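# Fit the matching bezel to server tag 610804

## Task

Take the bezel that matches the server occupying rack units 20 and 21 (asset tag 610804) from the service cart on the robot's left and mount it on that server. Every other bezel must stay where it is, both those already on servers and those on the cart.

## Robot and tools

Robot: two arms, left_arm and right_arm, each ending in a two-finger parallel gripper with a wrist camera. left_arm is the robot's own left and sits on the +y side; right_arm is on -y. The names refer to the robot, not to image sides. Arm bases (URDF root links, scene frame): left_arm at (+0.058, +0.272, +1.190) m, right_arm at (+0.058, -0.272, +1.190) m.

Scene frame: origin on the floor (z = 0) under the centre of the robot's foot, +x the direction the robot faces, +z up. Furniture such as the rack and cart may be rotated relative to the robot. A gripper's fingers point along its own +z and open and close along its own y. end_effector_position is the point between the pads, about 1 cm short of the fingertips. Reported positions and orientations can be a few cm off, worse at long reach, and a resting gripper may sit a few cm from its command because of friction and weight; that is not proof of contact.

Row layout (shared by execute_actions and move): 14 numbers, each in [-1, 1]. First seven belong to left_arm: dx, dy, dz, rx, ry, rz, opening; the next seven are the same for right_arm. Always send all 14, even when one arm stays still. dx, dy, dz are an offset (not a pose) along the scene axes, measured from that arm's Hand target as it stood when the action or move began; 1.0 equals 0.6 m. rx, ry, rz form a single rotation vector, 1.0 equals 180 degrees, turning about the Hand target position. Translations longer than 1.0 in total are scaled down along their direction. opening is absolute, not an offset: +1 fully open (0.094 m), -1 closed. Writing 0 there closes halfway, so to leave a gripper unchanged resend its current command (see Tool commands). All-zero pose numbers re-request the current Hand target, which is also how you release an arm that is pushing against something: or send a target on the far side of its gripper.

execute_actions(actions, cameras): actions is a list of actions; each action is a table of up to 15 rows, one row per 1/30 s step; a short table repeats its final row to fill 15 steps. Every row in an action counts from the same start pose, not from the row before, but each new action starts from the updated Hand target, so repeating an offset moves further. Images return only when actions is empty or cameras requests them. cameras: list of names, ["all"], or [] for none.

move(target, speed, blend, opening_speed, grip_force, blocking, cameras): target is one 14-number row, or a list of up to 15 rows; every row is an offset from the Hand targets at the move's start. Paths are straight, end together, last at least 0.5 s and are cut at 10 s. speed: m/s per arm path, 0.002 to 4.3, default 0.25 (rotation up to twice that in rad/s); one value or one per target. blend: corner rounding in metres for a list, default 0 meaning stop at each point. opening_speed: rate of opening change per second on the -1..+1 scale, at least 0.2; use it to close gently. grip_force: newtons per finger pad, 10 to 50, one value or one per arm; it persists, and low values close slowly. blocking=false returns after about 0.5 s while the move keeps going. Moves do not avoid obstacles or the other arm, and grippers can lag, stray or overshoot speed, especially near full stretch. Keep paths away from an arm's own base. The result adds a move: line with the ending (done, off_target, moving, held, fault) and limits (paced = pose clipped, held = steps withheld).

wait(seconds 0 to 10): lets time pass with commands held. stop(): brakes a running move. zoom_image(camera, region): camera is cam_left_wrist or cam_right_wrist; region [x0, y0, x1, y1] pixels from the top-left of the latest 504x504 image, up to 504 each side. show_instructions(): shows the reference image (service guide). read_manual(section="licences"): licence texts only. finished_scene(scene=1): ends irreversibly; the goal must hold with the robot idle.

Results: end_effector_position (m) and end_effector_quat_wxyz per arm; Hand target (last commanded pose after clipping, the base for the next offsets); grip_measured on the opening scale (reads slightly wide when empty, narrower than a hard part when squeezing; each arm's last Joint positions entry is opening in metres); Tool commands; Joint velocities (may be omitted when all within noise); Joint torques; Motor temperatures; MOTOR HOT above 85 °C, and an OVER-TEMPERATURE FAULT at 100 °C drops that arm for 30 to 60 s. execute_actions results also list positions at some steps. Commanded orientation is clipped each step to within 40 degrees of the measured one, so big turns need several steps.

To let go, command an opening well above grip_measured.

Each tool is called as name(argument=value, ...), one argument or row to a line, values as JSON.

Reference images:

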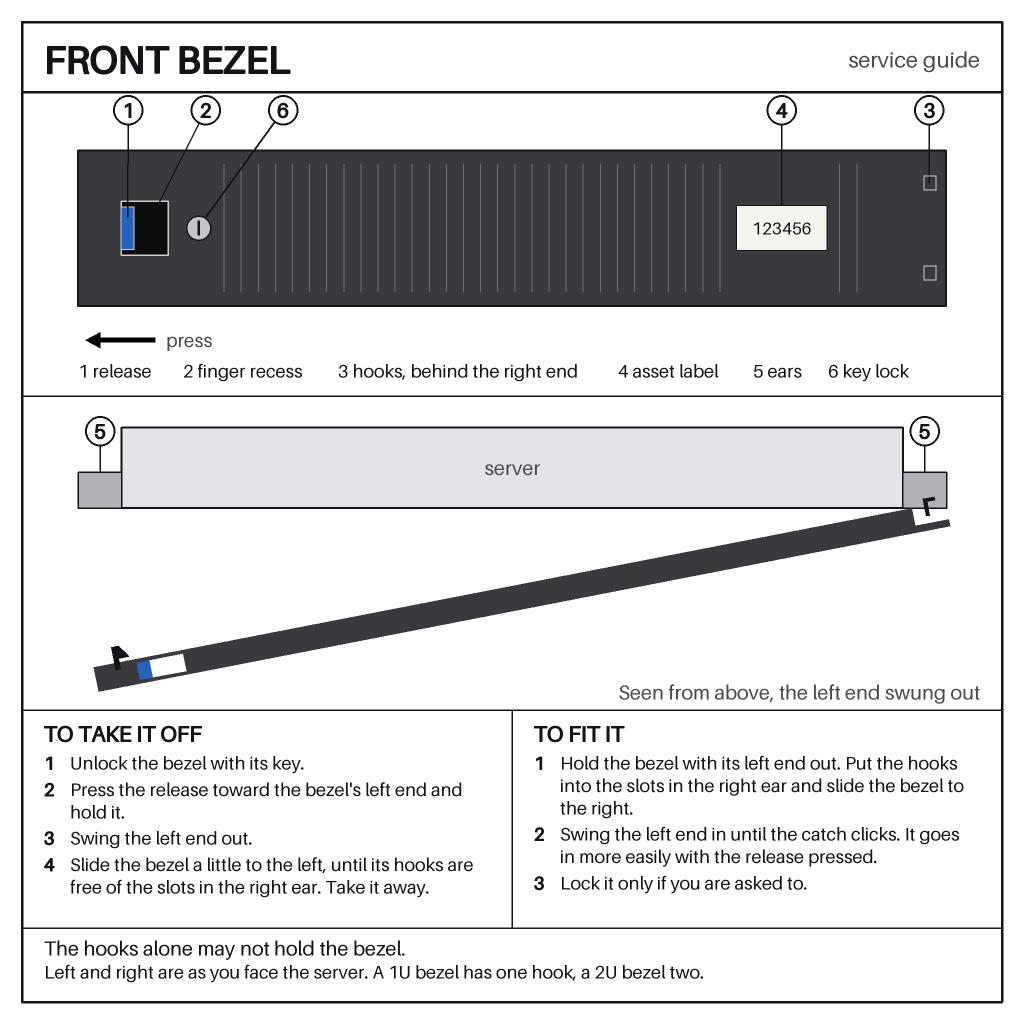

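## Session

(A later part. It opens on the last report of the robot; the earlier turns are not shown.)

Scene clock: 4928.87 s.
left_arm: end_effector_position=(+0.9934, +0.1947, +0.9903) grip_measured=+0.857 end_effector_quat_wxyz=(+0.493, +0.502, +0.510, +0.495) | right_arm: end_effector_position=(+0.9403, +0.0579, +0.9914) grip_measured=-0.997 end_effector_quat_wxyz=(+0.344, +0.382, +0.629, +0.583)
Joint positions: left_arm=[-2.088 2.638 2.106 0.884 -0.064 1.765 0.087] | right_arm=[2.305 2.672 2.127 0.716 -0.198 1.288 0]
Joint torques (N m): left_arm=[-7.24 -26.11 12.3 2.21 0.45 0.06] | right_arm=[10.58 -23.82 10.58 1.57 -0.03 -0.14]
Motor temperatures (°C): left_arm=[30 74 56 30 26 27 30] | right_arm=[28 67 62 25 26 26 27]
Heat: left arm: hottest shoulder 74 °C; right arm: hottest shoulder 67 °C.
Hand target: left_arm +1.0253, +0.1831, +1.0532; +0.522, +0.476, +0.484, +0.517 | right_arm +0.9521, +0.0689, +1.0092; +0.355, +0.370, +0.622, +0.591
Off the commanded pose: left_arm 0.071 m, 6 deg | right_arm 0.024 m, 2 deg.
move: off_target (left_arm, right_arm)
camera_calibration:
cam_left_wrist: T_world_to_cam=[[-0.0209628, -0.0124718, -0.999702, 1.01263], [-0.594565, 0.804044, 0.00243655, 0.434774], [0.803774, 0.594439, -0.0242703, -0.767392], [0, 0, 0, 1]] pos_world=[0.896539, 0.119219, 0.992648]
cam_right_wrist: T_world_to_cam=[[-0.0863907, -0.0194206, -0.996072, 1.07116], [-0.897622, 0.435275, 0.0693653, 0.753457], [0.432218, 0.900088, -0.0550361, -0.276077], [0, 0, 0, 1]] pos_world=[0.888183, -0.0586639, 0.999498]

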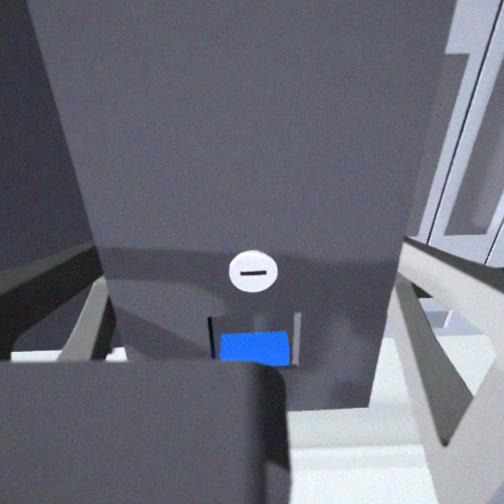

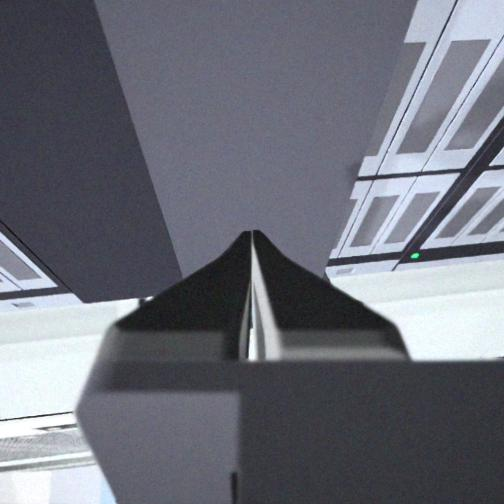

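move(
  target=[0.0,0,-0.0,0.0,0,0,0.6,0.045,0.01,-0.008,0,0,0,-1.0],
  speed=0.08,
)

move(
  target=[0.0,0,-0.0,0.0,0,0,0.6,0.02,0.0,-0.003,0,0,0,-1.0],
  speed=0.05,
  cameras=["cam_right_wrist"],
)

Scene clock: 4934.83 s.
left_arm: end_effector_position=(+0.9934, +0.1947, +0.9903) grip_measured=+0.857 end_effector_quat_wxyz=(+0.493, +0.502, +0.510, +0.495) | right_arm: end_effector_position=(+0.9681, +0.0664, +0.9879) grip_measured=-0.997 end_effector_quat_wxyz=(+0.344, +0.382, +0.628, +0.584)
Joint positions: left_arm=[-2.088 2.638 2.106 0.884 -0.064 1.765 0.087] | right_arm=[2.305 2.76 2.329 0.603 -0.198 1.288 0]
Joint torques (N m): left_arm=[-7.3 -26.05 12.27 2.19 0.44 0.06] | right_arm=[9.99 -24.59 11.47 1.65 -0.12 -0.13]
Motor temperatures (°C): left_arm=[30 73 56 30 26 27 31] | right_arm=[28 67 61 25 26 26 27]
Heat: left arm: hottest shoulder 73 °C; right arm: hottest shoulder 67 °C.
Hand target: left_arm +1.0253, +0.1831, +1.0532; +0.522, +0.476, +0.484, +0.517 | right_arm +0.9790, +0.0749, +1.0042; +0.355, +0.370, +0.622, +0.591
Off the commanded pose: left_arm 0.071 m, 6 deg | right_arm 0.022 m, 2 deg.
move: off_target (left_arm, right_arm)

Scene clock: 4935.93 s.
left_arm: end_effector_position=(+0.9939, +0.1946, +0.9899) grip_measured=+0.857 end_effector_quat_wxyz=(+0.492, +0.503, +0.511, +0.494) | right_arm: end_effector_position=(+0.9773, +0.0705, +0.9855) grip_measured=-0.997 end_effector_quat_wxyz=(+0.342, +0.381, +0.630, +0.584)
Joint positions: left_arm=[-2.088 2.638 2.108 0.878 -0.065 1.763 0.087] | right_arm=[2.305 2.803 2.421 0.549 -0.203 1.288 0]
Joint torques (N m): left_arm=[-7.24 -26.11 12.27 2.37 0.45 0.08] | right_arm=[9.99 -24.35 12.14 1.72 -0.11 -0.15]
Motor temperatures (°C): left_arm=[30 73 56 30 26 27 31] | right_arm=[28 67 61 25 26 26 27]
Heat: left arm: hottest shoulder 73 °C; right arm: hottest shoulder 67 °C.
Hand target: left_arm +1.0253, +0.1831, +1.0532; +0.521, +0.476, +0.484, +0.517 | right_arm +0.9910, +0.0749, +1.0025; +0.355, +0.370, +0.622, +0.591
Off the commanded pose: left_arm 0.072 m, 6 deg | right_arm 0.022 m, 2 deg.
move: off_target (left_arm, right_arm)
camera_calibration:
cam_right_wrist: T_world_to_cam=[[-0.0879762, -0.01956, -0.995931, 1.0701], [-0.900054, 0.429946, 0.0710627, 0.782686], [0.426806, 0.902643, -0.05543, -0.298251], [0, 0, 0, 1]] pos_world=[0.925899, -0.0463671, 0.993598]
Images, in order (width x height): cam_right_wrist 504x504.

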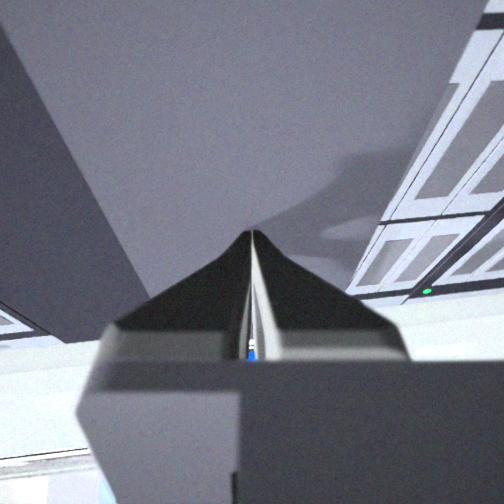

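move(
  target=[0.015,0,-0.0,0.0,0,0,0.6,0.02,0.0,0,0,0,0,-1.0],
  speed=0.05,
)

move(
  target=[0.01,0,-0.0,0.0,0,0,0.6,0.02,0.0,0.00,0,0,0,-1.0],
  speed=0.05,
  cameras=["all"],
)

Scene clock: 4939.20 s.
left_arm: end_effector_position=(+1.0035, +0.1954, +0.9925) grip_measured=+0.857 end_effector_quat_wxyz=(+0.490, +0.505, +0.510, +0.494) | right_arm: end_effector_position=(+0.9843, +0.0743, +0.9829) grip_measured=-0.997 end_effector_quat_wxyz=(+0.338, +0.379, +0.632, +0.585)
Joint positions: left_arm=[-2.087 2.65 2.154 0.843 -0.065 1.767 0.087] | right_arm=[2.305 2.843 2.507 0.499 -0.21 1.288 0]
Joint torques (N m): left_arm=[-7.18 -25.64 13.08 2.52 0.48 0.03] | right_arm=[9.7 -25.05 13.24 1.24 0.04 -0.07]
Motor temperatures (°C): left_arm=[30 73 57 30 26 27 31] | right_arm=[28 68 62 25 26 26 27]
Heat: left arm: hottest shoulder 73 °C; right arm: hottest shoulder 68 °C.
Hand target: left_arm +1.0342, +0.1832, +1.0530; +0.521, +0.476, +0.484, +0.517 | right_arm +1.0030, +0.0749, +1.0025; +0.355, +0.370, +0.623, +0.591
Off the commanded pose: left_arm 0.069 m, 6 deg | right_arm 0.027 m, 3 deg.
move: off_target (left_arm, right_arm)

Scene clock: 4940.20 s.
left_arm: end_effector_position=(+1.0070, +0.1961, +0.9923) grip_measured=+0.857 end_effector_quat_wxyz=(+0.490, +0.505, +0.509, +0.495) | right_arm: end_effector_position=(+0.9869, +0.0791, +0.9768) grip_measured=-0.997 end_effector_quat_wxyz=(+0.332, +0.377, +0.635, +0.586)
Joint positions: left_arm=[-2.086 2.659 2.175 0.832 -0.063 1.77 0.087] | right_arm=[2.305 2.885 2.585 0.454 -0.223 1.288 0]
Joint torques (N m): left_arm=[-7.36 -25.58 13.85 2.26 0.44 0.01] | right_arm=[9.47 -24.7 14.22 1.09 0.34 -0.11]
Motor temperatures (°C): left_arm=[30 73 57 30 26 27 31] | right_arm=[28 67 62 25 26 26 27]
Heat: left arm: hottest shoulder 73 °C; right arm: hottest shoulder 67 °C.
Hand target: left_arm +1.0402, +0.1833, +1.0531; +0.521, +0.476, +0.484, +0.517 | right_arm +1.0150, +0.0749, +1.0025; +0.355, +0.370, +0.622, +0.591
Off the commanded pose: left_arm 0.070 m, 6 deg | right_arm 0.038 m, 3 deg.
move: off_target (left_arm, right_arm)
camera_calibration:
cam_left_wrist: T_world_to_cam=[[-0.0259926, -0.00696982, -0.999638, 1.01878], [-0.594125, 0.804313, 0.0098405, 0.433932], [0.803953, 0.594166, -0.0250471, -0.778463], [0, 0, 0, 1]] pos_world=[0.910138, 0.12062, 0.994648]
cam_right_wrist: T_world_to_cam=[[-0.0964907, -0.0209666, -0.995113, 1.07018], [-0.908606, 0.410026, 0.0794635, 0.790012], [0.406356, 0.911833, -0.0586141, -0.287892], [0, 0, 0, 1]] pos_world=[0.938059, -0.0389778, 0.985301]

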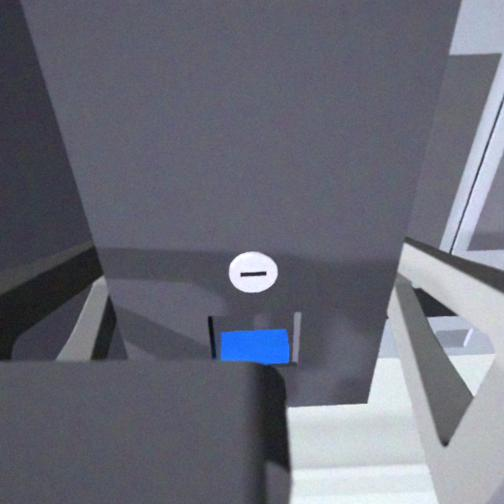

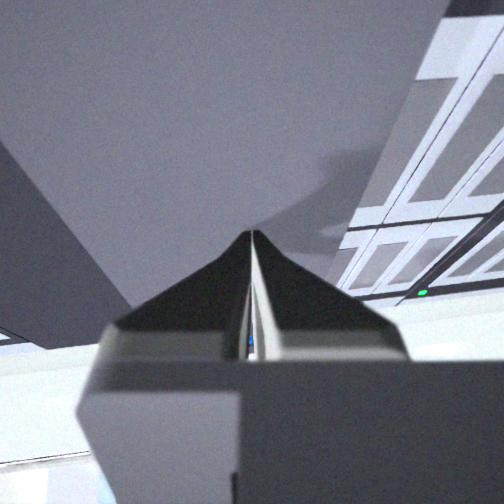

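move(
  target=[0.0,0,-0.0,0.0,0,0,0.6,-0.01,-0.01,0.03,0,0,0,-1.0],
  speed=0.05,
)

move(
  target=[0.0,0,-0.0,0.0,0,0,0.6,0.0,-0.01,0.02,0,0,0,-1.0],
  speed=0.05,
)

Scene clock: 4944.63 s.
left_arm: end_effector_position=(+1.0070, +0.1961, +0.9923) grip_measured=+0.857 end_effector_quat_wxyz=(+0.490, +0.505, +0.509, +0.495) | right_arm: end_effector_position=(+0.9869, +0.0791, +0.9767) grip_measured=-0.997 end_effector_quat_wxyz=(+0.332, +0.377, +0.636, +0.586)
Joint positions: left_arm=[-2.086 2.659 2.175 0.832 -0.063 1.77 0.087] | right_arm=[2.305 2.885 2.584 0.454 -0.223 1.288 0]
Joint torques (N m): left_arm=[-7.36 -25.64 13.81 2.3 0.45 0] | right_arm=[9.52 -28.51 8.62 1.7 0.35 -0.07]
Motor temperatures (°C): left_arm=[30 75 57 30 26 27 31] | right_arm=[28 66 63 25 26 26 27]
Heat: left arm: hottest shoulder 75 °C; right arm: hottest shoulder 66 °C.
Hand target: left_arm +1.0402, +0.1833, +1.0531; +0.521, +0.476, +0.484, +0.517 | right_arm +1.0092, +0.0688, +1.0208; +0.355, +0.370, +0.622, +0.591
Off the commanded pose: left_arm 0.070 m, 6 deg | right_arm 0.050 m, 3 deg.
move: off_target (left_arm, right_arm)

Scene clock: 4945.50 s.
left_arm: end_effector_position=(+1.0070, +0.1961, +0.9923) grip_measured=+0.857 end_effector_quat_wxyz=(+0.490, +0.505, +0.509, +0.495) | right_arm: end_effector_position=(+0.9864, +0.0768, +0.9794) grip_measured=-0.997 end_effector_quat_wxyz=(+0.329, +0.381, +0.639, +0.581)
Joint positions: left_arm=[-2.086 2.659 2.175 0.832 -0.063 1.77 0.087] | right_arm=[2.305 2.855 2.54 0.454 -0.215 1.288 0]
Joint torques (N m): left_arm=[-7.24 -25.58 13.86 2.32 0.44 0] | right_arm=[9.41 -29.51 8.43 2.32 -0.01 -0.07]
Motor temperatures (°C): left_arm=[30 75 57 30 26 27 31] | right_arm=[28 66 63 25 26 26 27]
Heat: left arm: hottest shoulder 75 °C; right arm: hottest shoulder 66 °C.
Hand target: left_arm +1.0402, +0.1833, +1.0531; +0.521, +0.476, +0.484, +0.517 | right_arm +1.0090, +0.0629, +1.0325; +0.355, +0.370, +0.622, +0.591
Off the commanded pose: left_arm 0.070 m, 6 deg | right_arm 0.060 m, 4 deg.
move: off_target (left_arm, right_arm)

move(
  target=[0.0,0,-0.0,0.0,0,0,0.6,-0.0,-0.0,0.008,0,0,0,-1.0],
  speed=0.05,
)

move(
  target=[0.0,0,-0.0,0.0,0,0,0.6,0.02,-0.00,0.0,0,0,0,-1.0],
  speed=0.05,
)

move(
  target=[0.0,0,-0.0,0.0,0,0,0.6,0.015,-0.00,0.0,0,0,0,-1.0],
  speed=0.05,
)

Scene clock: 4949.80 s.
left_arm: end_effector_position=(+1.0070, +0.1961, +0.9923) grip_measured=+0.857 end_effector_quat_wxyz=(+0.490, +0.505, +0.509, +0.495) | right_arm: end_effector_position=(+0.9866, +0.0760, +0.9822) grip_measured=-0.997 end_effector_quat_wxyz=(+0.328, +0.382, +0.640, +0.580)
Joint positions: left_arm=[-2.086 2.659 2.175 0.832 -0.063 1.77 0.087] | right_arm=[2.305 2.841 2.522 0.454 -0.215 1.288 0]
Joint torques (N m): left_arm=[-7.24 -25.58 13.86 2.28 0.44 -0.01] | right_arm=[9.35 -29.74 8.57 2.35 0.01 -0.1]
Motor temperatures (°C): left_arm=[30 77 57 30 26 27 31] | right_arm=[28 67 62 25 26 26 27]
Heat: left arm: hottest shoulder 77 °C; right arm: hottest shoulder 67 °C.
Hand target: left_arm +1.0402, +0.1833, +1.0531; +0.521, +0.476, +0.484, +0.517 | right_arm +1.0091, +0.0628, +1.0376; +0.355, +0.370, +0.622, +0.591
Off the commanded pose: left_arm 0.070 m, 6 deg | right_arm 0.061 m, 4 deg.
move: off_target (left_arm, right_arm)

Scene clock: 4950.50 s.
left_arm: end_effector_position=(+1.0070, +0.1961, +0.9923) grip_measured=+0.857 end_effector_quat_wxyz=(+0.490, +0.505, +0.509, +0.495) | right_arm: end_effector_position=(+0.9865, +0.0761, +0.9816) grip_measured=-0.997 end_effector_quat_wxyz=(+0.327, +0.382, +0.641, +0.580)
Joint positions: left_arm=[-2.086 2.659 2.175 0.832 -0.063 1.77 0.087] | right_arm=[2.305 2.841 2.522 0.452 -0.215 1.288 0]
Joint torques (N m): left_arm=[-7.3 -25.58 13.82 2.26 0.44 0] | right_arm=[9.58 -28.98 11.03 1.39 -0.08 -0.14]
Motor temperatures (°C): left_arm=[30 77 57 30 26 27 31] | right_arm=[28 67 62 25 26 26 27]
Heat: left arm: hottest shoulder 77 °C; right arm: hottest shoulder 67 °C.
Hand target: left_arm +1.0402, +0.1833, +1.0531; +0.521, +0.476, +0.484, +0.517 | right_arm +1.0211, +0.0629, +1.0374; +0.355, +0.370, +0.622, +0.591
Off the commanded pose: left_arm 0.070 m, 6 deg | right_arm 0.067 m, 4 deg.
move: off_target (left_arm, right_arm)

Scene clock: 4951.30 s.
left_arm: end_effector_position=(+1.0070, +0.1961, +0.9923) grip_measured=+0.857 end_effector_quat_wxyz=(+0.490, +0.505, +0.509, +0.495) | right_arm: end_effector_position=(+0.9865, +0.0769, +0.9794) grip_measured=-0.997 end_effector_quat_wxyz=(+0.322, +0.384, +0.645, +0.576)
Joint positions: left_arm=[-2.086 2.659 2.175 0.832 -0.063 1.77 0.087] | right_arm=[2.305 2.841 2.526 0.43 -0.215 1.288 0]
Joint torques (N m): left_arm=[-7.36 -25.64 13.82 2.26 0.44 0] | right_arm=[8.7 -28.34 13.18 1.57 -0.09 -0.09]
Motor temperatures (°C): left_arm=[30 77 57 30 26 27 31] | right_arm=[28 67 63 25 26 26 27]
Heat: left arm: hottest shoulder 77 °C; right arm: hottest shoulder 67 °C.
Hand target: left_arm +1.0402, +0.1833, +1.0531; +0.521, +0.476, +0.484, +0.517 | right_arm +1.0301, +0.0628, +1.0375; +0.355, +0.370, +0.622, +0.591
Off the commanded pose: left_arm 0.070 m, 6 deg | right_arm 0.074 m, 5 deg.
move: off_target (left_arm, right_arm)

move(
  target=[0.0,0,-0.0,0.0,0,0,1.0,0.008,-0.00,0.005,0,0,0,-1.0],
  speed=0.05,
  opening_speed=0.4,
)

move(
  target=[-0.03,0,-0.0,0.0,0,0,1.0,0.0,-0.00,0.0,0,0,0,-1.0],
  speed=0.05,
  cameras=["all"],
)

Scene clock: 4961.63 s.
left_arm: end_effector_position=(+1.0071, +0.1914, +0.9938) grip_measured=+0.997 end_effector_quat_wxyz=(+0.492, +0.505, +0.508, +0.494) | right_arm: end_effector_position=(+0.9867, +0.0776, +0.9790) grip_measured=-0.997 end_effector_quat_wxyz=(+0.319, +0.385, +0.647, +0.576)
Joint positions: left_arm=[-2.091 2.659 2.176 0.832 -0.063 1.77 0.094] | right_arm=[2.305 2.841 2.53 0.42 -0.218 1.288 0]
Joint torques (N m): left_arm=[-7 -25.58 13.89 2.26 0.44 0] | right_arm=[9 -28.51 13.78 1.65 -0.07 -0.09]
Motor temperatures (°C): left_arm=[30 79 58 30 26 27 31] | right_arm=[28 69 63 25 25 26 27]
Heat: left arm: hottest shoulder 79 °C; right arm: hottest shoulder 69 °C.
Hand target: left_arm +1.0403, +0.1833, +1.0531; +0.521, +0.476, +0.484, +0.517 | right_arm +1.0348, +0.0629, +1.0402; +0.355, +0.370, +0.622, +0.591
Off the commanded pose: left_arm 0.068 m, 6 deg | right_arm 0.080 m, 6 deg.
move: off_target (left_arm, right_arm)

Scene clock: 4962.33 s.
left_arm: end_effector_position=(+1.0072, +0.1911, +0.9952) grip_measured=+0.998 end_effector_quat_wxyz=(+0.494, +0.504, +0.507, +0.495) | right_arm: end_effector_position=(+0.9867, +0.0776, +0.9790) grip_measured=-0.997 end_effector_quat_wxyz=(+0.319, +0.385, +0.647, +0.576)
Joint positions: left_arm=[-2.091 2.659 2.176 0.837 -0.061 1.77 0.094] | right_arm=[2.305 2.841 2.53 0.42 -0.218 1.288 0]
Joint torques (N m): left_arm=[-6.89 -26.7 9.4 3.34 0.35 0] | right_arm=[8.59 -28.04 13.83 1.59 -0.08 -0.07]
Motor temperatures (°C): left_arm=[30 79 58 30 26 27 31] | right_arm=[28 69 63 25 25 26 27]
Heat: left arm: hottest shoulder 79 °C; right arm: hottest shoulder 69 °C.
Hand target: left_arm +1.0223, +0.1833, +1.0532; +0.521, +0.476, +0.484, +0.517 | right_arm +1.0348, +0.0629, +1.0402; +0.355, +0.370, +0.622, +0.591
Off the commanded pose: left_arm 0.060 m, 6 deg | right_arm 0.079 m, 6 deg.
move: off_target (left_arm, right_arm)
camera_calibration:
cam_left_wrist: T_world_to_cam=[[-0.0184564, -0.00875496, -0.999791, 1.01456], [-0.590121, 0.807305, 0.00382439, 0.439352], [0.807104, 0.590069, -0.0200664, -0.782989], [0, 0, 0, 1]] pos_world=[0.909949, 0.116209, 0.99696]
cam_right_wrist: T_world_to_cam=[[-0.138746, -0.0341288, -0.98974, 1.1097], [-0.907654, 0.404137, 0.113303, 0.756633], [0.396123, 0.914062, -0.0870496, -0.248601], [0, 0, 0, 1]] pos_world=[0.939205, -0.0406734, 0.990949]

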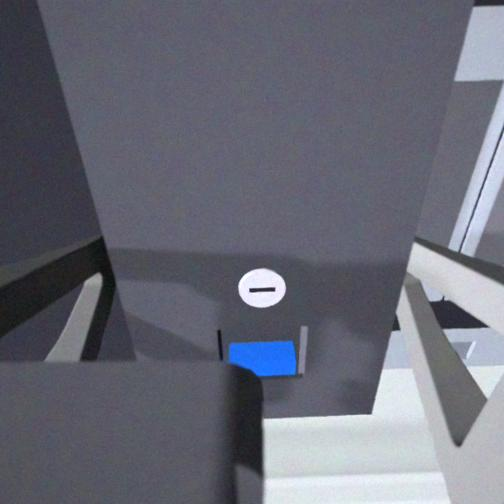

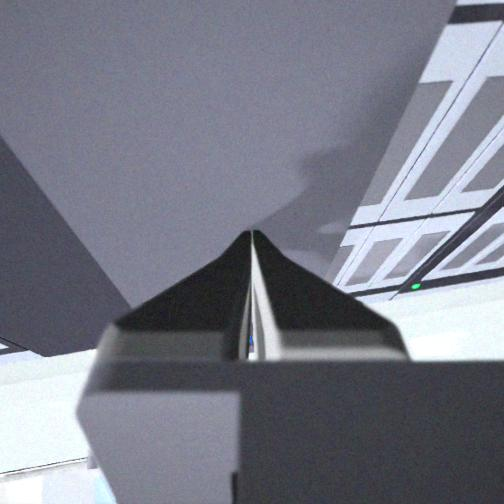

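move(
  target=[-0.03,0,-0.0,0.0,0,0,1.0,0.0,-0.00,0.0,0,0,0,-1.0],
  speed=0.05,
  cameras=["all"],
)

Scene clock: 4966.40 s.
left_arm: end_effector_position=(+0.9905, +0.1911, +0.9942) grip_measured=+0.998 end_effector_quat_wxyz=(+0.496, +0.501, +0.505, +0.498) | right_arm: end_effector_position=(+0.9867, +0.0776, +0.9790) grip_measured=-0.997 end_effector_quat_wxyz=(+0.319, +0.385, +0.647, +0.576)
Joint positions: left_arm=[-2.092 2.63 2.09 0.904 -0.061 1.77 0.094] | right_arm=[2.305 2.841 2.53 0.42 -0.218 1.288 0]
Joint torques (N m): left_arm=[-6.95 -27.22 7.8 3.15 0.3 0.01] | right_arm=[9.41 -28.4 13.85 1.36 -0.09 -0.06]
Motor temperatures (°C): left_arm=[30 80 58 30 26 27 30] | right_arm=[28 70 63 25 25 26 27]
Heat: left arm: hottest shoulder 80 °C; right arm: hottest shoulder 70 °C.
Hand target: left_arm +1.0043, +0.1833, +1.0533; +0.521, +0.476, +0.484, +0.517 | right_arm +1.0348, +0.0629, +1.0402; +0.355, +0.370, +0.622, +0.591
Off the commanded pose: left_arm 0.061 m, 5 deg | right_arm 0.079 m, 6 deg.
move: off_target (left_arm, right_arm)
camera_calibration:
cam_left_wrist: T_world_to_cam=[[-0.00975636, -0.00950025, -0.999907, 1.0049], [-0.590945, 0.80671, -0.00189865, 0.436143], [0.806653, 0.590872, -0.0134847, -0.775811], [0, 0, 0, 1]] pos_world=[0.89335, 0.116111, 0.995176]
cam_right_wrist: T_world_to_cam=[[-0.138746, -0.0341288, -0.98974, 1.1097], [-0.907654, 0.404137, 0.113303, 0.756633], [0.396123, 0.914062, -0.0870496, -0.248601], [0, 0, 0, 1]] pos_world=[0.939205, -0.0406734, 0.990949]

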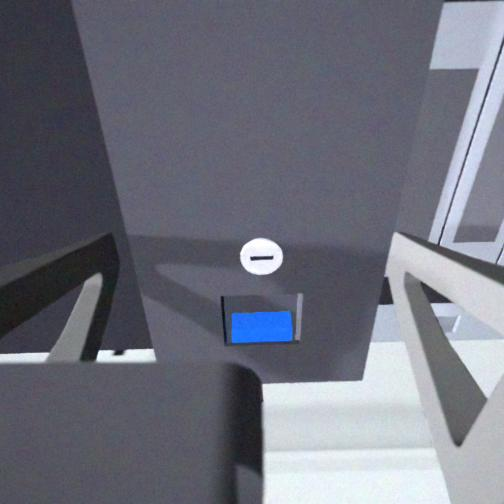

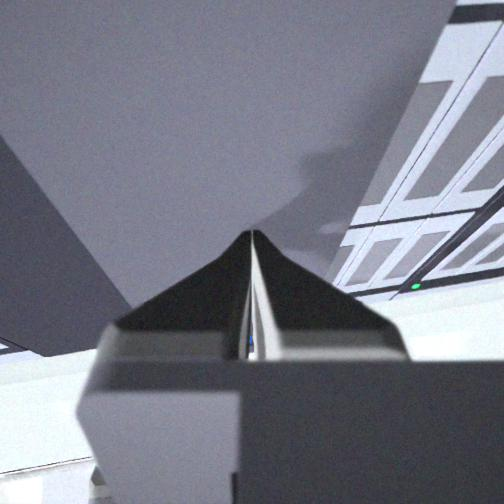

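move(
  target=[-0.06,0,-0.0,0.0,0,0,1.0,0.0,-0.00,0.0,0,0,0,-1.0],
  speed=0.1,
)

move(
  target=[0,0.095,-0.01,0.0,0,0,-1.0,0.0,-0.00,0.0,0,0,0,-1.0],
  speed=0.1,
  cameras=["all"],
)

Scene clock: 4973.20 s.
left_arm: end_effector_position=(+0.9638, +0.1872, +1.0301) grip_measured=+0.998 end_effector_quat_wxyz=(+0.511, +0.487, +0.493, +0.508) | right_arm: end_effector_position=(+0.9866, +0.0776, +0.9787) grip_measured=-0.997 end_effector_quat_wxyz=(+0.318, +0.385, +0.648, +0.575)
Joint positions: left_arm=[-2.106 2.527 1.904 1.037 -0.061 1.77 0.094] | right_arm=[2.305 2.841 2.53 0.419 -0.218 1.288 0]
Joint torques (N m): left_arm=[-6.12 -24.29 6.65 2.58 0.16 0.04] | right_arm=[9.41 -28.16 13.68 1.58 -0.06 -0.09]
Motor temperatures (°C): left_arm=[30 80 57 30 26 27 30] | right_arm=[28 71 63 25 25 26 27]
Heat: left arm: hottest shoulder 80 °C; right arm: hottest shoulder 71 °C.
Hand target: left_arm +0.9683, +0.1834, +1.0533; +0.521, +0.476, +0.484, +0.517 | right_arm +1.0348, +0.0629, +1.0401; +0.355, +0.370, +0.623, +0.591
Off the commanded pose: left_arm 0.024 m, 2 deg | right_arm 0.079 m, 6 deg.
move: off_target (left_arm, right_arm)

Scene clock: 4974.30 s.
left_arm: end_effector_position=(+0.9622, +0.2428, +1.0202) grip_measured=-0.988 end_effector_quat_wxyz=(+0.506, +0.491, +0.492, +0.510) | right_arm: end_effector_position=(+0.9866, +0.0776, +0.9787) grip_measured=-0.997 end_effector_quat_wxyz=(+0.318, +0.385, +0.648, +0.575)
Joint positions: left_arm=[-2.031 2.516 1.883 1.041 0.003 1.752 0.001] | right_arm=[2.305 2.841 2.53 0.419 -0.218 1.288 0]
Joint torques (N m): left_arm=[-5.42 -24.59 6.42 2.62 0.31 -0.11] | right_arm=[9.05 -28.69 13.81 1.43 -0.06 -0.12]
Motor temperatures (°C): left_arm=[30 79 57 30 26 27 30] | right_arm=[28 71 63 25 25 26 27]
Heat: left arm: hottest shoulder 79 °C; right arm: hottest shoulder 71 °C.
Hand target: left_arm +0.9683, +0.2402, +1.0473; +0.522, +0.476, +0.484, +0.517 | right_arm +1.0348, +0.0629, +1.0401; +0.355, +0.370, +0.623, +0.591
Off the commanded pose: left_arm 0.028 m, 3 deg | right_arm 0.079 m, 6 deg.
move: off_target (left_arm, right_arm)
camera_calibration:
cam_left_wrist: T_world_to_cam=[[0.0369679, -0.00552905, -0.999301, 0.984517], [-0.590818, 0.806375, -0.0263182, 0.402521], [0.805957, 0.591378, 0.0265434, -0.82342], [0, 0, 0, 1]] pos_world=[0.865062, 0.167813, 1.01628]
cam_right_wrist: T_world_to_cam=[[-0.139841, -0.0344511, -0.989574, 1.11036], [-0.907657, 0.403876, 0.114204, 0.755756], [0.395731, 0.914165, -0.0877482, -0.247554], [0, 0, 0, 1]] pos_world=[0.939206, -0.0406733, 0.99075]

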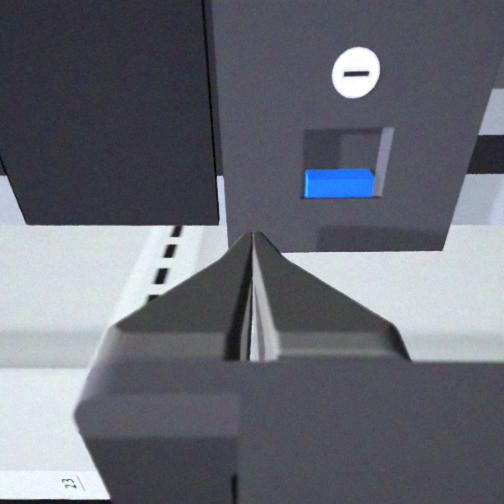

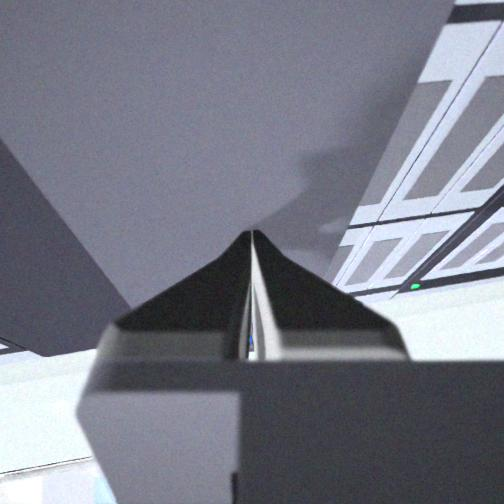

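move(
  target=[0,0.005,-0.05,0,0,0,-1,0,0,0,0,0,0,-1],
  speed=0.05,
  cameras=["all"],
)

Scene clock: 4984.63 s.
left_arm: end_effector_position=(+0.9552, +0.2366, +0.9958) grip_measured=-0.988 end_effector_quat_wxyz=(+0.507, +0.496, +0.494, +0.503) | right_arm: end_effector_position=(+0.9866, +0.0776, +0.9787) grip_measured=-0.997 end_effector_quat_wxyz=(+0.318, +0.385, +0.648, +0.575)
Joint positions: left_arm=[-2.031 2.559 1.901 1.05 0.013 1.747 0.001] | right_arm=[2.305 2.841 2.53 0.419 -0.218 1.288 0]
Joint torques (N m): left_arm=[-4.6 -22.53 9.87 2.62 0.32 -0.13] | right_arm=[8.64 -27.99 13.75 1.58 -0.02 -0.07]
Motor temperatures (°C): left_arm=[30 75 55 30 26 27 30] | right_arm=[28 72 63 25 25 26 27]
Heat: left arm: hottest shoulder 75 °C; right arm: hottest shoulder 72 °C.
Hand target: left_arm +0.9682, +0.2431, +1.0171; +0.521, +0.476, +0.484, +0.517 | right_arm +1.0348, +0.0629, +1.0401; +0.355, +0.370, +0.623, +0.591
Off the commanded pose: left_arm 0.026 m, 3 deg | right_arm 0.079 m, 6 deg.
move: off_target (left_arm, right_arm)
camera_calibration:
cam_left_wrist: T_world_to_cam=[[0.0236174, -0.0102643, -0.999668, 0.974644], [-0.58087, 0.813697, -0.022078, 0.387329], [0.813654, 0.581199, 0.0132552, -0.805147], [0, 0, 0, 1]] pos_world=[0.85708, 0.162786, 0.993544]
cam_right_wrist: T_world_to_cam=[[-0.139841, -0.0344511, -0.989574, 1.11036], [-0.907657, 0.403876, 0.114204, 0.755756], [0.395731, 0.914165, -0.0877482, -0.247554], [0, 0, 0, 1]] pos_world=[0.939206, -0.0406733, 0.99075]

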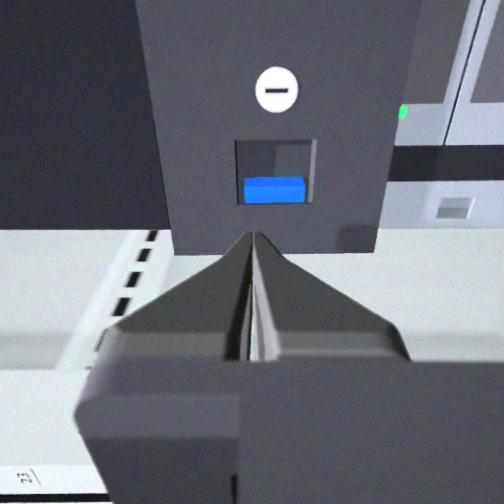

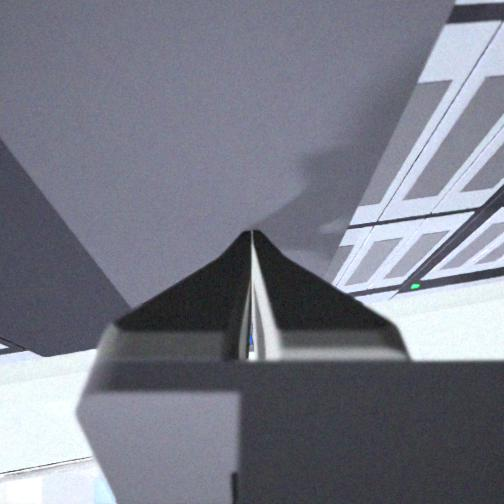

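move(
  target=[0.05,0.015,-0.01,0,0,0,-1,0,0,0,0,0,0,-1],
  speed=0.04,
  cameras=["all"],
)

move(
  target=[0.03,0,0,0,0,0,-1,0,0,0,0,0,0,-1],
  speed=0.04,
  cameras=["all"],
)

Scene clock: 4989.13 s.
left_arm: end_effector_position=(+0.9848, +0.2426, +0.9975) grip_measured=-0.988 end_effector_quat_wxyz=(+0.514, +0.489, +0.488, +0.508) | right_arm: end_effector_position=(+0.9867, +0.0776, +0.9787) grip_measured=-0.997 end_effector_quat_wxyz=(+0.318, +0.385, +0.648, +0.575)
Joint positions: left_arm=[-2.023 2.619 2.056 0.981 0.025 1.742 0.001] | right_arm=[2.305 2.841 2.53 0.418 -0.218 1.288 0]
Joint torques (N m): left_arm=[-4.31 -22.83 10.99 1.8 0.28 -0.13] | right_arm=[8.82 -28.57 13.7 1.55 -0.09 -0.1]
Motor temperatures (°C): left_arm=[30 74 56 30 26 27 30] | right_arm=[28 72 63 25 25 26 27]
Heat: left arm: hottest shoulder 74 °C; right arm: hottest shoulder 72 °C.
Hand target: left_arm +0.9982, +0.2522, +1.0111; +0.521, +0.476, +0.484, +0.517 | right_arm +1.0348, +0.0629, +1.0400; +0.355, +0.370, +0.623, +0.591
Off the commanded pose: left_arm 0.021 m, 2 deg | right_arm 0.079 m, 6 deg.
move: off_target (left_arm, right_arm)
camera_calibration:
cam_left_wrist: T_world_to_cam=[[0.0487503, -0.0121704, -0.998737, 0.950561], [-0.580031, 0.813697, -0.038228, 0.415065], [0.813134, 0.581162, 0.0326087, -0.85149], [0, 0, 0, 1]] pos_world=[0.886786, 0.168685, 0.992994]
cam_right_wrist: T_world_to_cam=[[-0.140089, -0.0345714, -0.989535, 1.11066], [-0.907658, 0.403822, 0.114389, 0.755651], [0.395641, 0.914184, -0.0879499, -0.2473], [0, 0, 0, 1]] pos_world=[0.939306, -0.0406733, 0.990851]

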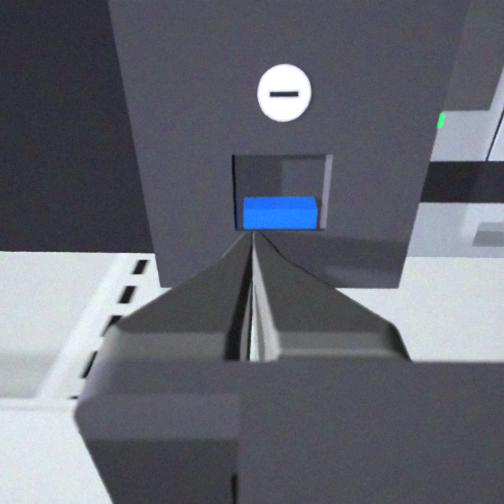

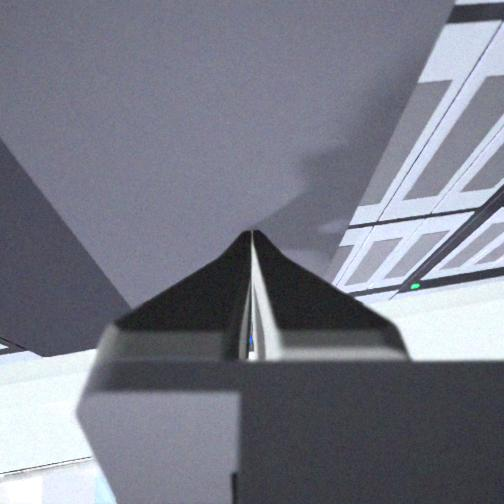

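Scene clock: 4990.03 s.
left_arm: end_effector_position=(+0.9878, +0.2410, +0.9867) grip_measured=-0.988 end_effector_quat_wxyz=(+0.513, +0.491, +0.489, +0.507) | right_arm: end_effector_position=(+0.9879, +0.0776, +0.9799) grip_measured=-0.997 end_effector_quat_wxyz=(+0.317, +0.385, +0.649, +0.575)
Joint positions: left_arm=[-2.022 2.65 2.098 0.964 0.025 1.742 0.001] | right_arm=[2.305 2.841 2.536 0.41 -0.218 1.288 0]
Joint torques (N m): left_arm=[-4.48 -23.36 13.68 0.64 0.27 -0.13] | right_arm=[8.82 -27.93 13.89 1.84 -0.04 -0.09]
Motor temperatures (°C): left_arm=[30 74 56 30 26 27 30] | right_arm=[28 72 63 25 25 26 27]
Heat: left arm: hottest shoulder 74 °C; right arm: hottest shoulder 72 °C.
Hand target: left_arm +1.0162, +0.2524, +1.0110; +0.521, +0.476, +0.484, +0.517 | right_arm +1.0349, +0.0629, +1.0403; +0.355, +0.370, +0.622, +0.591
Off the commanded pose: left_arm 0.039 m, 2 deg | right_arm 0.078 m, 6 deg.
move: off_target (left_arm, right_arm)
camera_calibration:
cam_left_wrist: T_world_to_cam=[[0.0426661, -0.0121025, -0.999016, 0.945775], [-0.579674, 0.814113, -0.0346193, 0.413618], [0.813731, 0.58058, 0.0277195, -0.848408], [0, 0, 0, 1]] pos_world=[0.889786, 0.167284, 0.982681]
cam_right_wrist: T_world_to_cam=[[-0.142191, -0.0352568, -0.989211, 1.11386], [-0.907673, 0.4033, 0.116097, 0.754972], [0.394856, 0.914388, -0.0893473, -0.245559], [0, 0, 0, 1]] pos_world=[0.940609, -0.0406732, 0.992253]

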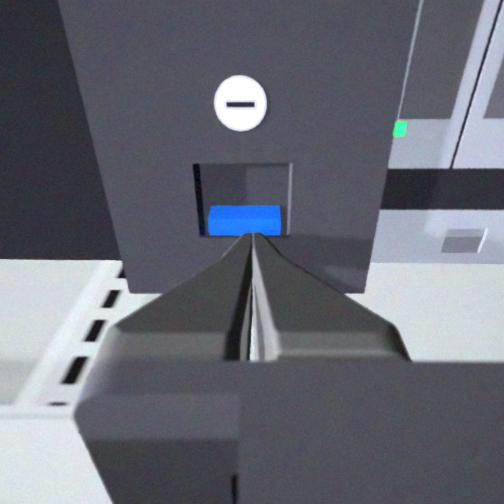

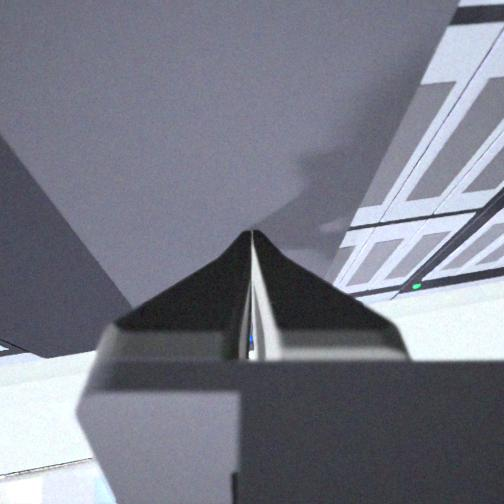

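move(
  target=[
    [-0.03,0,0,0,0,0,-1,0,0,0,0,0,0,-1],
    [-0.03,0.02,0.015,0,0,0,-1,0,0,0,0,0,0,-1],
  ],
  speed=0.05,
  cameras=["cam_left_wrist"],
)

Scene clock: 4993.60 s.
left_arm: end_effector_position=(+0.9867, +0.2482, +0.9892) grip_measured=-0.988 end_effector_quat_wxyz=(+0.514, +0.492, +0.489, +0.505) | right_arm: end_effector_position=(+0.9880, +0.0776, +0.9800) grip_measured=-0.997 end_effector_quat_wxyz=(+0.317, +0.385, +0.649, +0.575)
Joint positions: left_arm=[-2.013 2.637 2.08 0.966 0.038 1.736 0.001] | right_arm=[2.305 2.841 2.536 0.41 -0.218 1.288 0]
Joint torques (N m): left_arm=[-4.13 -25.82 7.39 2.09 0.2 -0.11] | right_arm=[9 -27.87 13.76 1.57 -0.04 -0.08]
Motor temperatures (°C): left_arm=[30 75 56 30 26 27 30] | right_arm=[28 73 63 25 25 26 27]
Heat: left arm: hottest shoulder 75 °C; right arm: hottest shoulder 73 °C.
Hand target: left_arm +0.9983, +0.2642, +1.0203; +0.522, +0.476, +0.484, +0.517 | right_arm +1.0348, +0.0629, +1.0402; +0.355, +0.370, +0.622, +0.591
Off the commanded pose: left_arm 0.037 m, 3 deg | right_arm 0.078 m, 6 deg.
move: off_target (left_arm, right_arm)
camera_calibration:
cam_left_wrist: T_world_to_cam=[[0.0409849, -0.0141803, -0.999059, 0.950621], [-0.575684, 0.816914, -0.0352115, 0.403221], [0.816644, 0.576585, 0.0253178, -0.8512], [0, 0, 0, 1]] pos_world=[0.888294, 0.174873, 0.985475]
Images, in order (width x height): cam_left_wrist 504x504.

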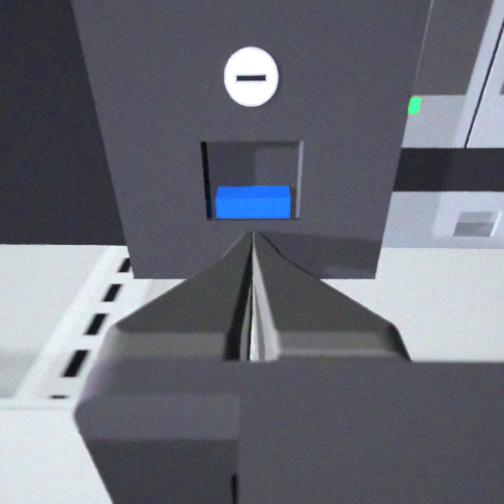

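Good position. Push +x harder.

move(
  target=[
    [0.04,0,0,0,0,0,-1,0,0,0,0,0,0,-1],
    [0.08,0,0.01,0,0,0,-1,0,0,0,0,0,0,-1],
  ],
  speed=0.03,
  cameras=["cam_left_wrist"],
)

Scene clock: 4997.60 s.
left_arm: end_effector_position=(+0.9893, +0.2480, +0.9860) grip_measured=-0.988 end_effector_quat_wxyz=(+0.511, +0.497, +0.493, +0.500) | right_arm: end_effector_position=(+0.9883, +0.0776, +0.9805) grip_measured=-0.997 end_effector_quat_wxyz=(+0.318, +0.385, +0.648, +0.575)
Joint positions: left_arm=[-2.013 2.639 2.091 0.94 0.038 1.736 0.001] | right_arm=[2.305 2.841 2.537 0.409 -0.218 1.288 0]
Joint torques (N m): left_arm=[-4.37 -24 17.87 -0.62 0.12 -0.12] | right_arm=[9.05 -28.45 13.82 1.77 -0.04 -0.09]
Motor temperatures (°C): left_arm=[30 75 56 30 26 27 30] | right_arm=[28 73 63 25 25 26 27]
Heat: left arm: hottest shoulder 75 °C; right arm: hottest shoulder 73 °C.
Hand target: left_arm +1.0461, +0.2644, +1.0258; +0.521, +0.476, +0.484, +0.517 | right_arm +1.0348, +0.0629, +1.0401; +0.355, +0.370, +0.623, +0.591
Off the commanded pose: left_arm 0.072 m, 3 deg | right_arm 0.077 m, 6 deg.
move: off_target (left_arm, right_arm)
camera_calibration:
cam_left_wrist: T_world_to_cam=[[0.0239815, -0.0147791, -0.999603, 0.964873], [-0.574012, 0.818438, -0.0258718, 0.393529], [0.818495, 0.574405, 0.011144, -0.840498], [0, 0, 0, 1]] pos_world=[0.890695, 0.174967, 0.984038]
Images, in order (width x height): cam_left_wrist 504x504.

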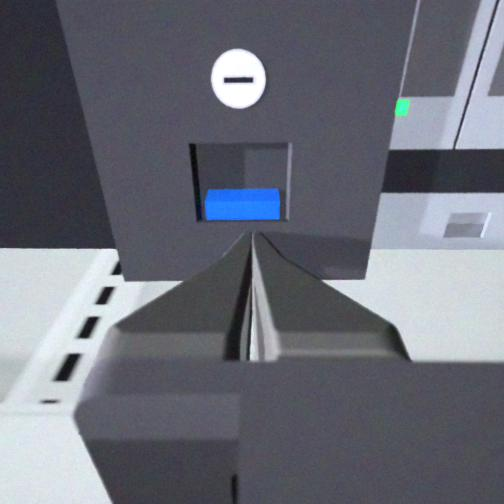

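move(
  target=[0.06,0,0.015,0,0,0,-1,0,0,0,0,0,0,-1],
  speed=0.03,
  cameras=["cam_left_wrist"],
)

Scene clock: 5001.53 s.
left_arm: end_effector_position=(+0.9905, +0.2483, +0.9871) grip_measured=-0.988 end_effector_quat_wxyz=(+0.511, +0.496, +0.492, +0.501) | right_arm: end_effector_position=(+0.9883, +0.0776, +0.9805) grip_measured=-0.997 end_effector_quat_wxyz=(+0.318, +0.385, +0.648, +0.575)
Joint positions: left_arm=[-2.013 2.64 2.096 0.94 0.038 1.736 0.001] | right_arm=[2.305 2.841 2.537 0.409 -0.218 1.288 0]
Joint torques (N m): left_arm=[-4.48 -24.59 21.41 -2.44 0.02 -0.11] | right_arm=[9.17 -27.52 13.78 1.61 -0.07 -0.06]
Motor temperatures (°C): left_arm=[30 74 58 29 26 27 30] | right_arm=[28 73 64 25 25 26 27]
Heat: left arm: hottest shoulder 74 °C; right arm: hottest shoulder 73 °C.
Hand target: left_arm +1.0821, +0.2643, +1.0348; +0.521, +0.476, +0.484, +0.517 | right_arm +1.0348, +0.0629, +1.0401; +0.355, +0.370, +0.623, +0.591
Off the commanded pose: left_arm 0.105 m, 3 deg | right_arm 0.077 m, 6 deg.
move: off_target (left_arm, right_arm)
camera_calibration:
cam_left_wrist: T_world_to_cam=[[0.0273742, -0.014721, -0.999517, 0.962433], [-0.574417, 0.818091, -0.0277808, 0.396373], [0.818105, 0.5749, 0.0139386, -0.844093], [0, 0, 0, 1]] pos_world=[0.891895, 0.175169, 0.984745]
Images, in order (width x height): cam_left_wrist 504x504.

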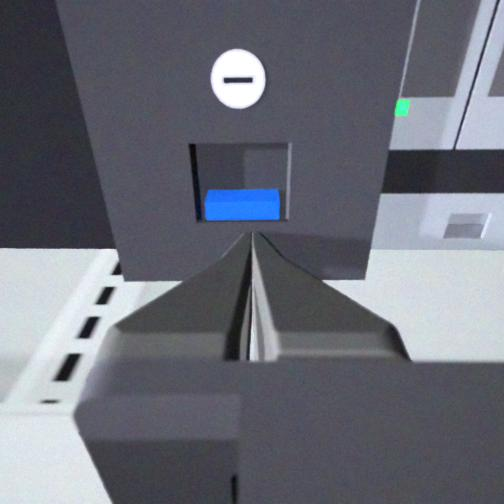

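move(
  target=[
    [-0.16,0,0,0,0,0,-1,0,0,0,0,0,0,-1],
    [-0.17,-0.07,0.0,0,0,0,-1,0,0,0,0,0,0,-1],
  ],
  speed=0.06,
  cameras=["cam_left_wrist"],
)

Scene clock: 5016.90 s.
left_arm: end_effector_position=(+0.9769, +0.2197, +1.0185) grip_measured=-0.988 end_effector_quat_wxyz=(+0.518, +0.484, +0.492, +0.505) | right_arm: end_effector_position=(+0.9883, +0.0776, +0.9805) grip_measured=-0.997 end_effector_quat_wxyz=(+0.318, +0.385, +0.648, +0.575)
Joint positions: left_arm=[-2.058 2.563 1.974 1.007 -0.008 1.739 0.001] | right_arm=[2.305 2.841 2.537 0.409 -0.218 1.288 0]
Joint torques (N m): left_arm=[-6.01 -24.18 6.8 2.63 0.04 0.08] | right_arm=[8.64 -28.22 13.91 1.72 -0.06 -0.11]
Motor temperatures (°C): left_arm=[30 76 62 30 26 27 30] | right_arm=[28 73 67 25 25 26 27]
Heat: left arm: hottest shoulder 76 °C; right arm: hottest shoulder 73 °C.
Hand target: left_arm +0.9802, +0.2222, +1.0350; +0.521, +0.476, +0.484, +0.517 | right_arm +1.0348, +0.0629, +1.0401; +0.355, +0.370, +0.623, +0.591
Off the commanded pose: left_arm 0.017 m, 2 deg | right_arm 0.077 m, 6 deg.
move: off_target (left_arm, right_arm)
camera_calibration:
cam_left_wrist: T_world_to_cam=[[0.0492283, -0.0289493, -0.998368, 0.974351], [-0.580962, 0.812255, -0.0521992, 0.445368], [0.81244, 0.582584, 0.0231674, -0.822593], [0, 0, 0, 1]] pos_world=[0.879085, 0.145684, 1.01507]
Images, in order (width x height): cam_left_wrist 504x504.

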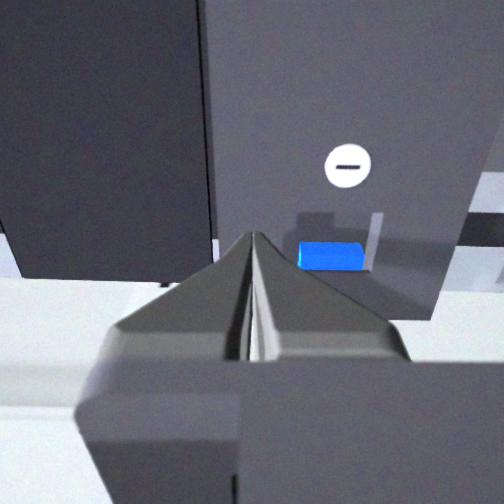

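move(
  target=[0,0.004,-0.035,0,0,0,-1,0,0,0,0,0,0,-1],
  speed=0.04,
  cameras=["cam_left_wrist"],
)

Scene clock: 5019.67 s.
left_arm: end_effector_position=(+0.9669, +0.2148, +0.9922) grip_measured=-0.988 end_effector_quat_wxyz=(+0.513, +0.492, +0.497, +0.497) | right_arm: end_effector_position=(+0.9883, +0.0776, +0.9805) grip_measured=-0.997 end_effector_quat_wxyz=(+0.318, +0.385, +0.648, +0.575)
Joint positions: left_arm=[-2.058 2.597 1.975 1.013 -0.008 1.74 0.001] | right_arm=[2.305 2.841 2.537 0.409 -0.218 1.288 0]
Joint torques (N m): left_arm=[-4.66 -22.65 9.85 2.61 0.32 0.07] | right_arm=[9.35 -27.93 13.89 1.77 -0.06 -0.09]
Motor temperatures (°C): left_arm=[30 76 61 30 26 27 30] | right_arm=[28 73 67 25 25 26 27]
Heat: left arm: hottest shoulder 76 °C; right arm: hottest shoulder 73 °C.
Hand target: left_arm +0.9801, +0.2246, +1.0139; +0.521, +0.476, +0.484, +0.517 | right_arm +1.0348, +0.0629, +1.0401; +0.355, +0.370, +0.623, +0.591
Off the commanded pose: left_arm 0.027 m, 3 deg | right_arm 0.077 m, 6 deg.
move: off_target (left_arm, right_arm)
camera_calibration:
cam_left_wrist: T_world_to_cam=[[0.0229232, -0.0281749, -0.99934, 0.974729], [-0.577779, 0.815389, -0.0362419, 0.422585], [0.815872, 0.578228, 0.00241246, -0.792735], [0, 0, 0, 1]] pos_world=[0.868587, 0.141273, 0.991313]
Images, in order (width x height): cam_left_wrist 504x504.

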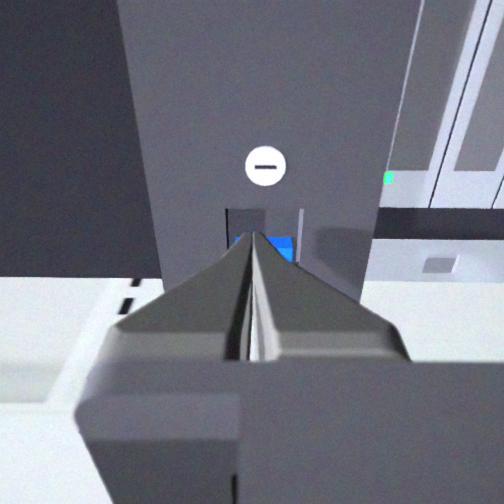

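move(
  target=[0.01,0.008,-0.006,0,0,0,-1,0,0,0,0,0,0,-1],
  speed=0.03,
  cameras=["cam_left_wrist"],
)

Scene clock: 5023.73 s.
left_arm: end_effector_position=(+0.9752, +0.2221, +0.9995) grip_measured=-0.988 end_effector_quat_wxyz=(+0.517, +0.485, +0.491, +0.506) | right_arm: end_effector_position=(+0.9883, +0.0776, +0.9805) grip_measured=-0.997 end_effector_quat_wxyz=(+0.318, +0.385, +0.648, +0.575)
Joint positions: left_arm=[-2.05 2.607 2.012 1.014 -0.002 1.74 0.001] | right_arm=[2.305 2.841 2.537 0.409 -0.218 1.288 0]
Joint torques (N m): left_arm=[-4.66 -22.59 10.3 1.88 0.31 0.03] | right_arm=[9 -27.75 13.76 1.68 -0.01 -0.13]
Motor temperatures (°C): left_arm=[30 74 61 30 26 27 30] | right_arm=[28 73 68 25 25 26 27]
Heat: left arm: hottest shoulder 74 °C; right arm: hottest shoulder 73 °C.
Hand target: left_arm +0.9862, +0.2293, +1.0105; +0.522, +0.476, +0.484, +0.517 | right_arm +1.0348, +0.0629, +1.0401; +0.355, +0.370, +0.623, +0.591
Off the commanded pose: left_arm 0.017 m, 2 deg | right_arm 0.077 m, 6 deg.
move: off_target (left_arm, right_arm)
camera_calibration:
cam_left_wrist: T_world_to_cam=[[0.0499667, -0.0254694, -0.998426, 0.954135], [-0.581322, 0.812147, -0.0498101, 0.439456], [0.812138, 0.582896, 0.0257744, -0.824482], [0, 0, 0, 1]] pos_world=[0.877384, 0.147986, 0.995774]
Images, in order (width x height): cam_left_wrist 504x504.

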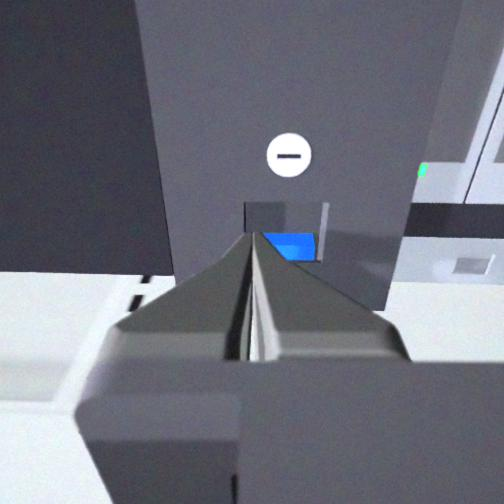

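move(
  target=[0.012,0.0,-0.02,0,0,0,-1,0,0,0,0,0,0,-1],
  speed=0.03,
  cameras=["cam_left_wrist"],
)

Scene clock: 5026.13 s.
left_arm: end_effector_position=(+0.9803, +0.2203, +0.9852) grip_measured=-0.988 end_effector_quat_wxyz=(+0.517, +0.486, +0.491, +0.506) | right_arm: end_effector_position=(+0.9883, +0.0776, +0.9805) grip_measured=-0.997 end_effector_quat_wxyz=(+0.318, +0.385, +0.648, +0.575)
Joint positions: left_arm=[-2.048 2.655 2.079 0.994 0.001 1.74 0.001] | right_arm=[2.305 2.841 2.537 0.409 -0.218 1.288 0]
Joint torques (N m): left_arm=[-4.6 -22.89 10.74 1.73 0.32 0.01] | right_arm=[9.05 -28.04 13.85 1.8 -0.06 -0.09]
Motor temperatures (°C): left_arm=[30 74 61 30 26 27 30] | right_arm=[28 74 68 25 25 26 27]
Heat: left arm: hottest shoulder 74 °C; right arm: hottest shoulder 74 °C.
Hand target: left_arm +0.9933, +0.2295, +0.9983; +0.521, +0.476, +0.484, +0.517 | right_arm +1.0348, +0.0629, +1.0401; +0.355, +0.370, +0.623, +0.591
Off the commanded pose: left_arm 0.021 m, 2 deg | right_arm 0.077 m, 6 deg.
move: off_target (left_arm, right_arm)
camera_calibration:
cam_left_wrist: T_world_to_cam=[[0.04941, -0.0248057, -0.99847, 0.940005], [-0.580198, 0.813005, -0.0489096, 0.440952], [0.812975, 0.581728, 0.0257783, -0.827814], [0, 0, 0, 1]] pos_world=[0.882386, 0.146383, 0.981474]
Images, in order (width x height): cam_left_wrist 504x504.

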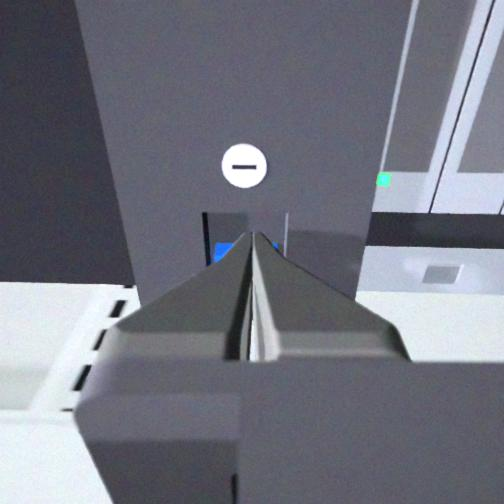

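move(
  target=[0.02,0.0,0.003,0,0,0,-1,0,0,0,0,0,0,-1],
  speed=0.03,
  cameras=["cam_left_wrist"],
)

Scene clock: 5033.37 s.
left_arm: end_effector_position=(+0.9941, +0.2208, +0.9892) grip_measured=-0.988 end_effector_quat_wxyz=(+0.518, +0.484, +0.490, +0.507) | right_arm: end_effector_position=(+0.9883, +0.0776, +0.9805) grip_measured=-0.997 end_effector_quat_wxyz=(+0.318, +0.385, +0.648, +0.575)
Joint positions: left_arm=[-2.048 2.675 2.146 0.951 0.001 1.74 0.001] | right_arm=[2.305 2.841 2.537 0.409 -0.218 1.288 0]
Joint torques (N m): left_arm=[-4.66 -22.95 10.96 1.68 0.31 0.02] | right_arm=[8.88 -27.81 13.72 1.76 -0.05 -0.1]
Motor temperatures (°C): left_arm=[29 75 60 29 26 27 30] | right_arm=[28 74 68 25 25 26 27]
Heat: left arm: hottest shoulder 75 °C; right arm: hottest shoulder 74 °C.
Hand target: left_arm +1.0055, +0.2296, +1.0003; +0.521, +0.476, +0.484, +0.517 | right_arm +1.0348, +0.0629, +1.0401; +0.355, +0.370, +0.623, +0.591
Off the commanded pose: left_arm 0.018 m, 2 deg | right_arm 0.077 m, 6 deg.
move: off_target (left_arm, right_arm)
camera_calibration:
cam_left_wrist: T_world_to_cam=[[0.0531427, -0.0248231, -0.998278, 0.9394], [-0.580588, 0.812591, -0.0511131, 0.451366], [0.812461, 0.582305, 0.0287713, -0.842071], [0, 0, 0, 1]] pos_world=[0.896286, 0.146884, 0.985081]
Images, in order (width x height): cam_left_wrist 504x504.

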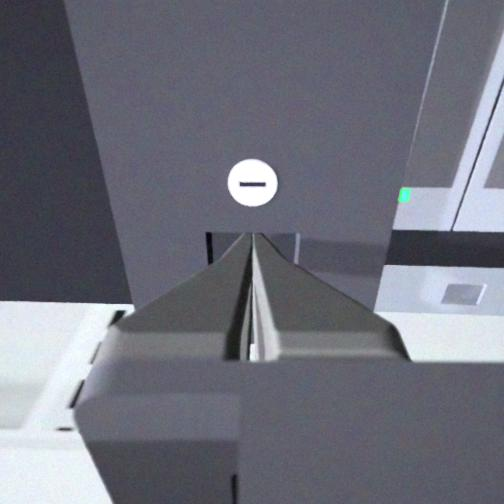

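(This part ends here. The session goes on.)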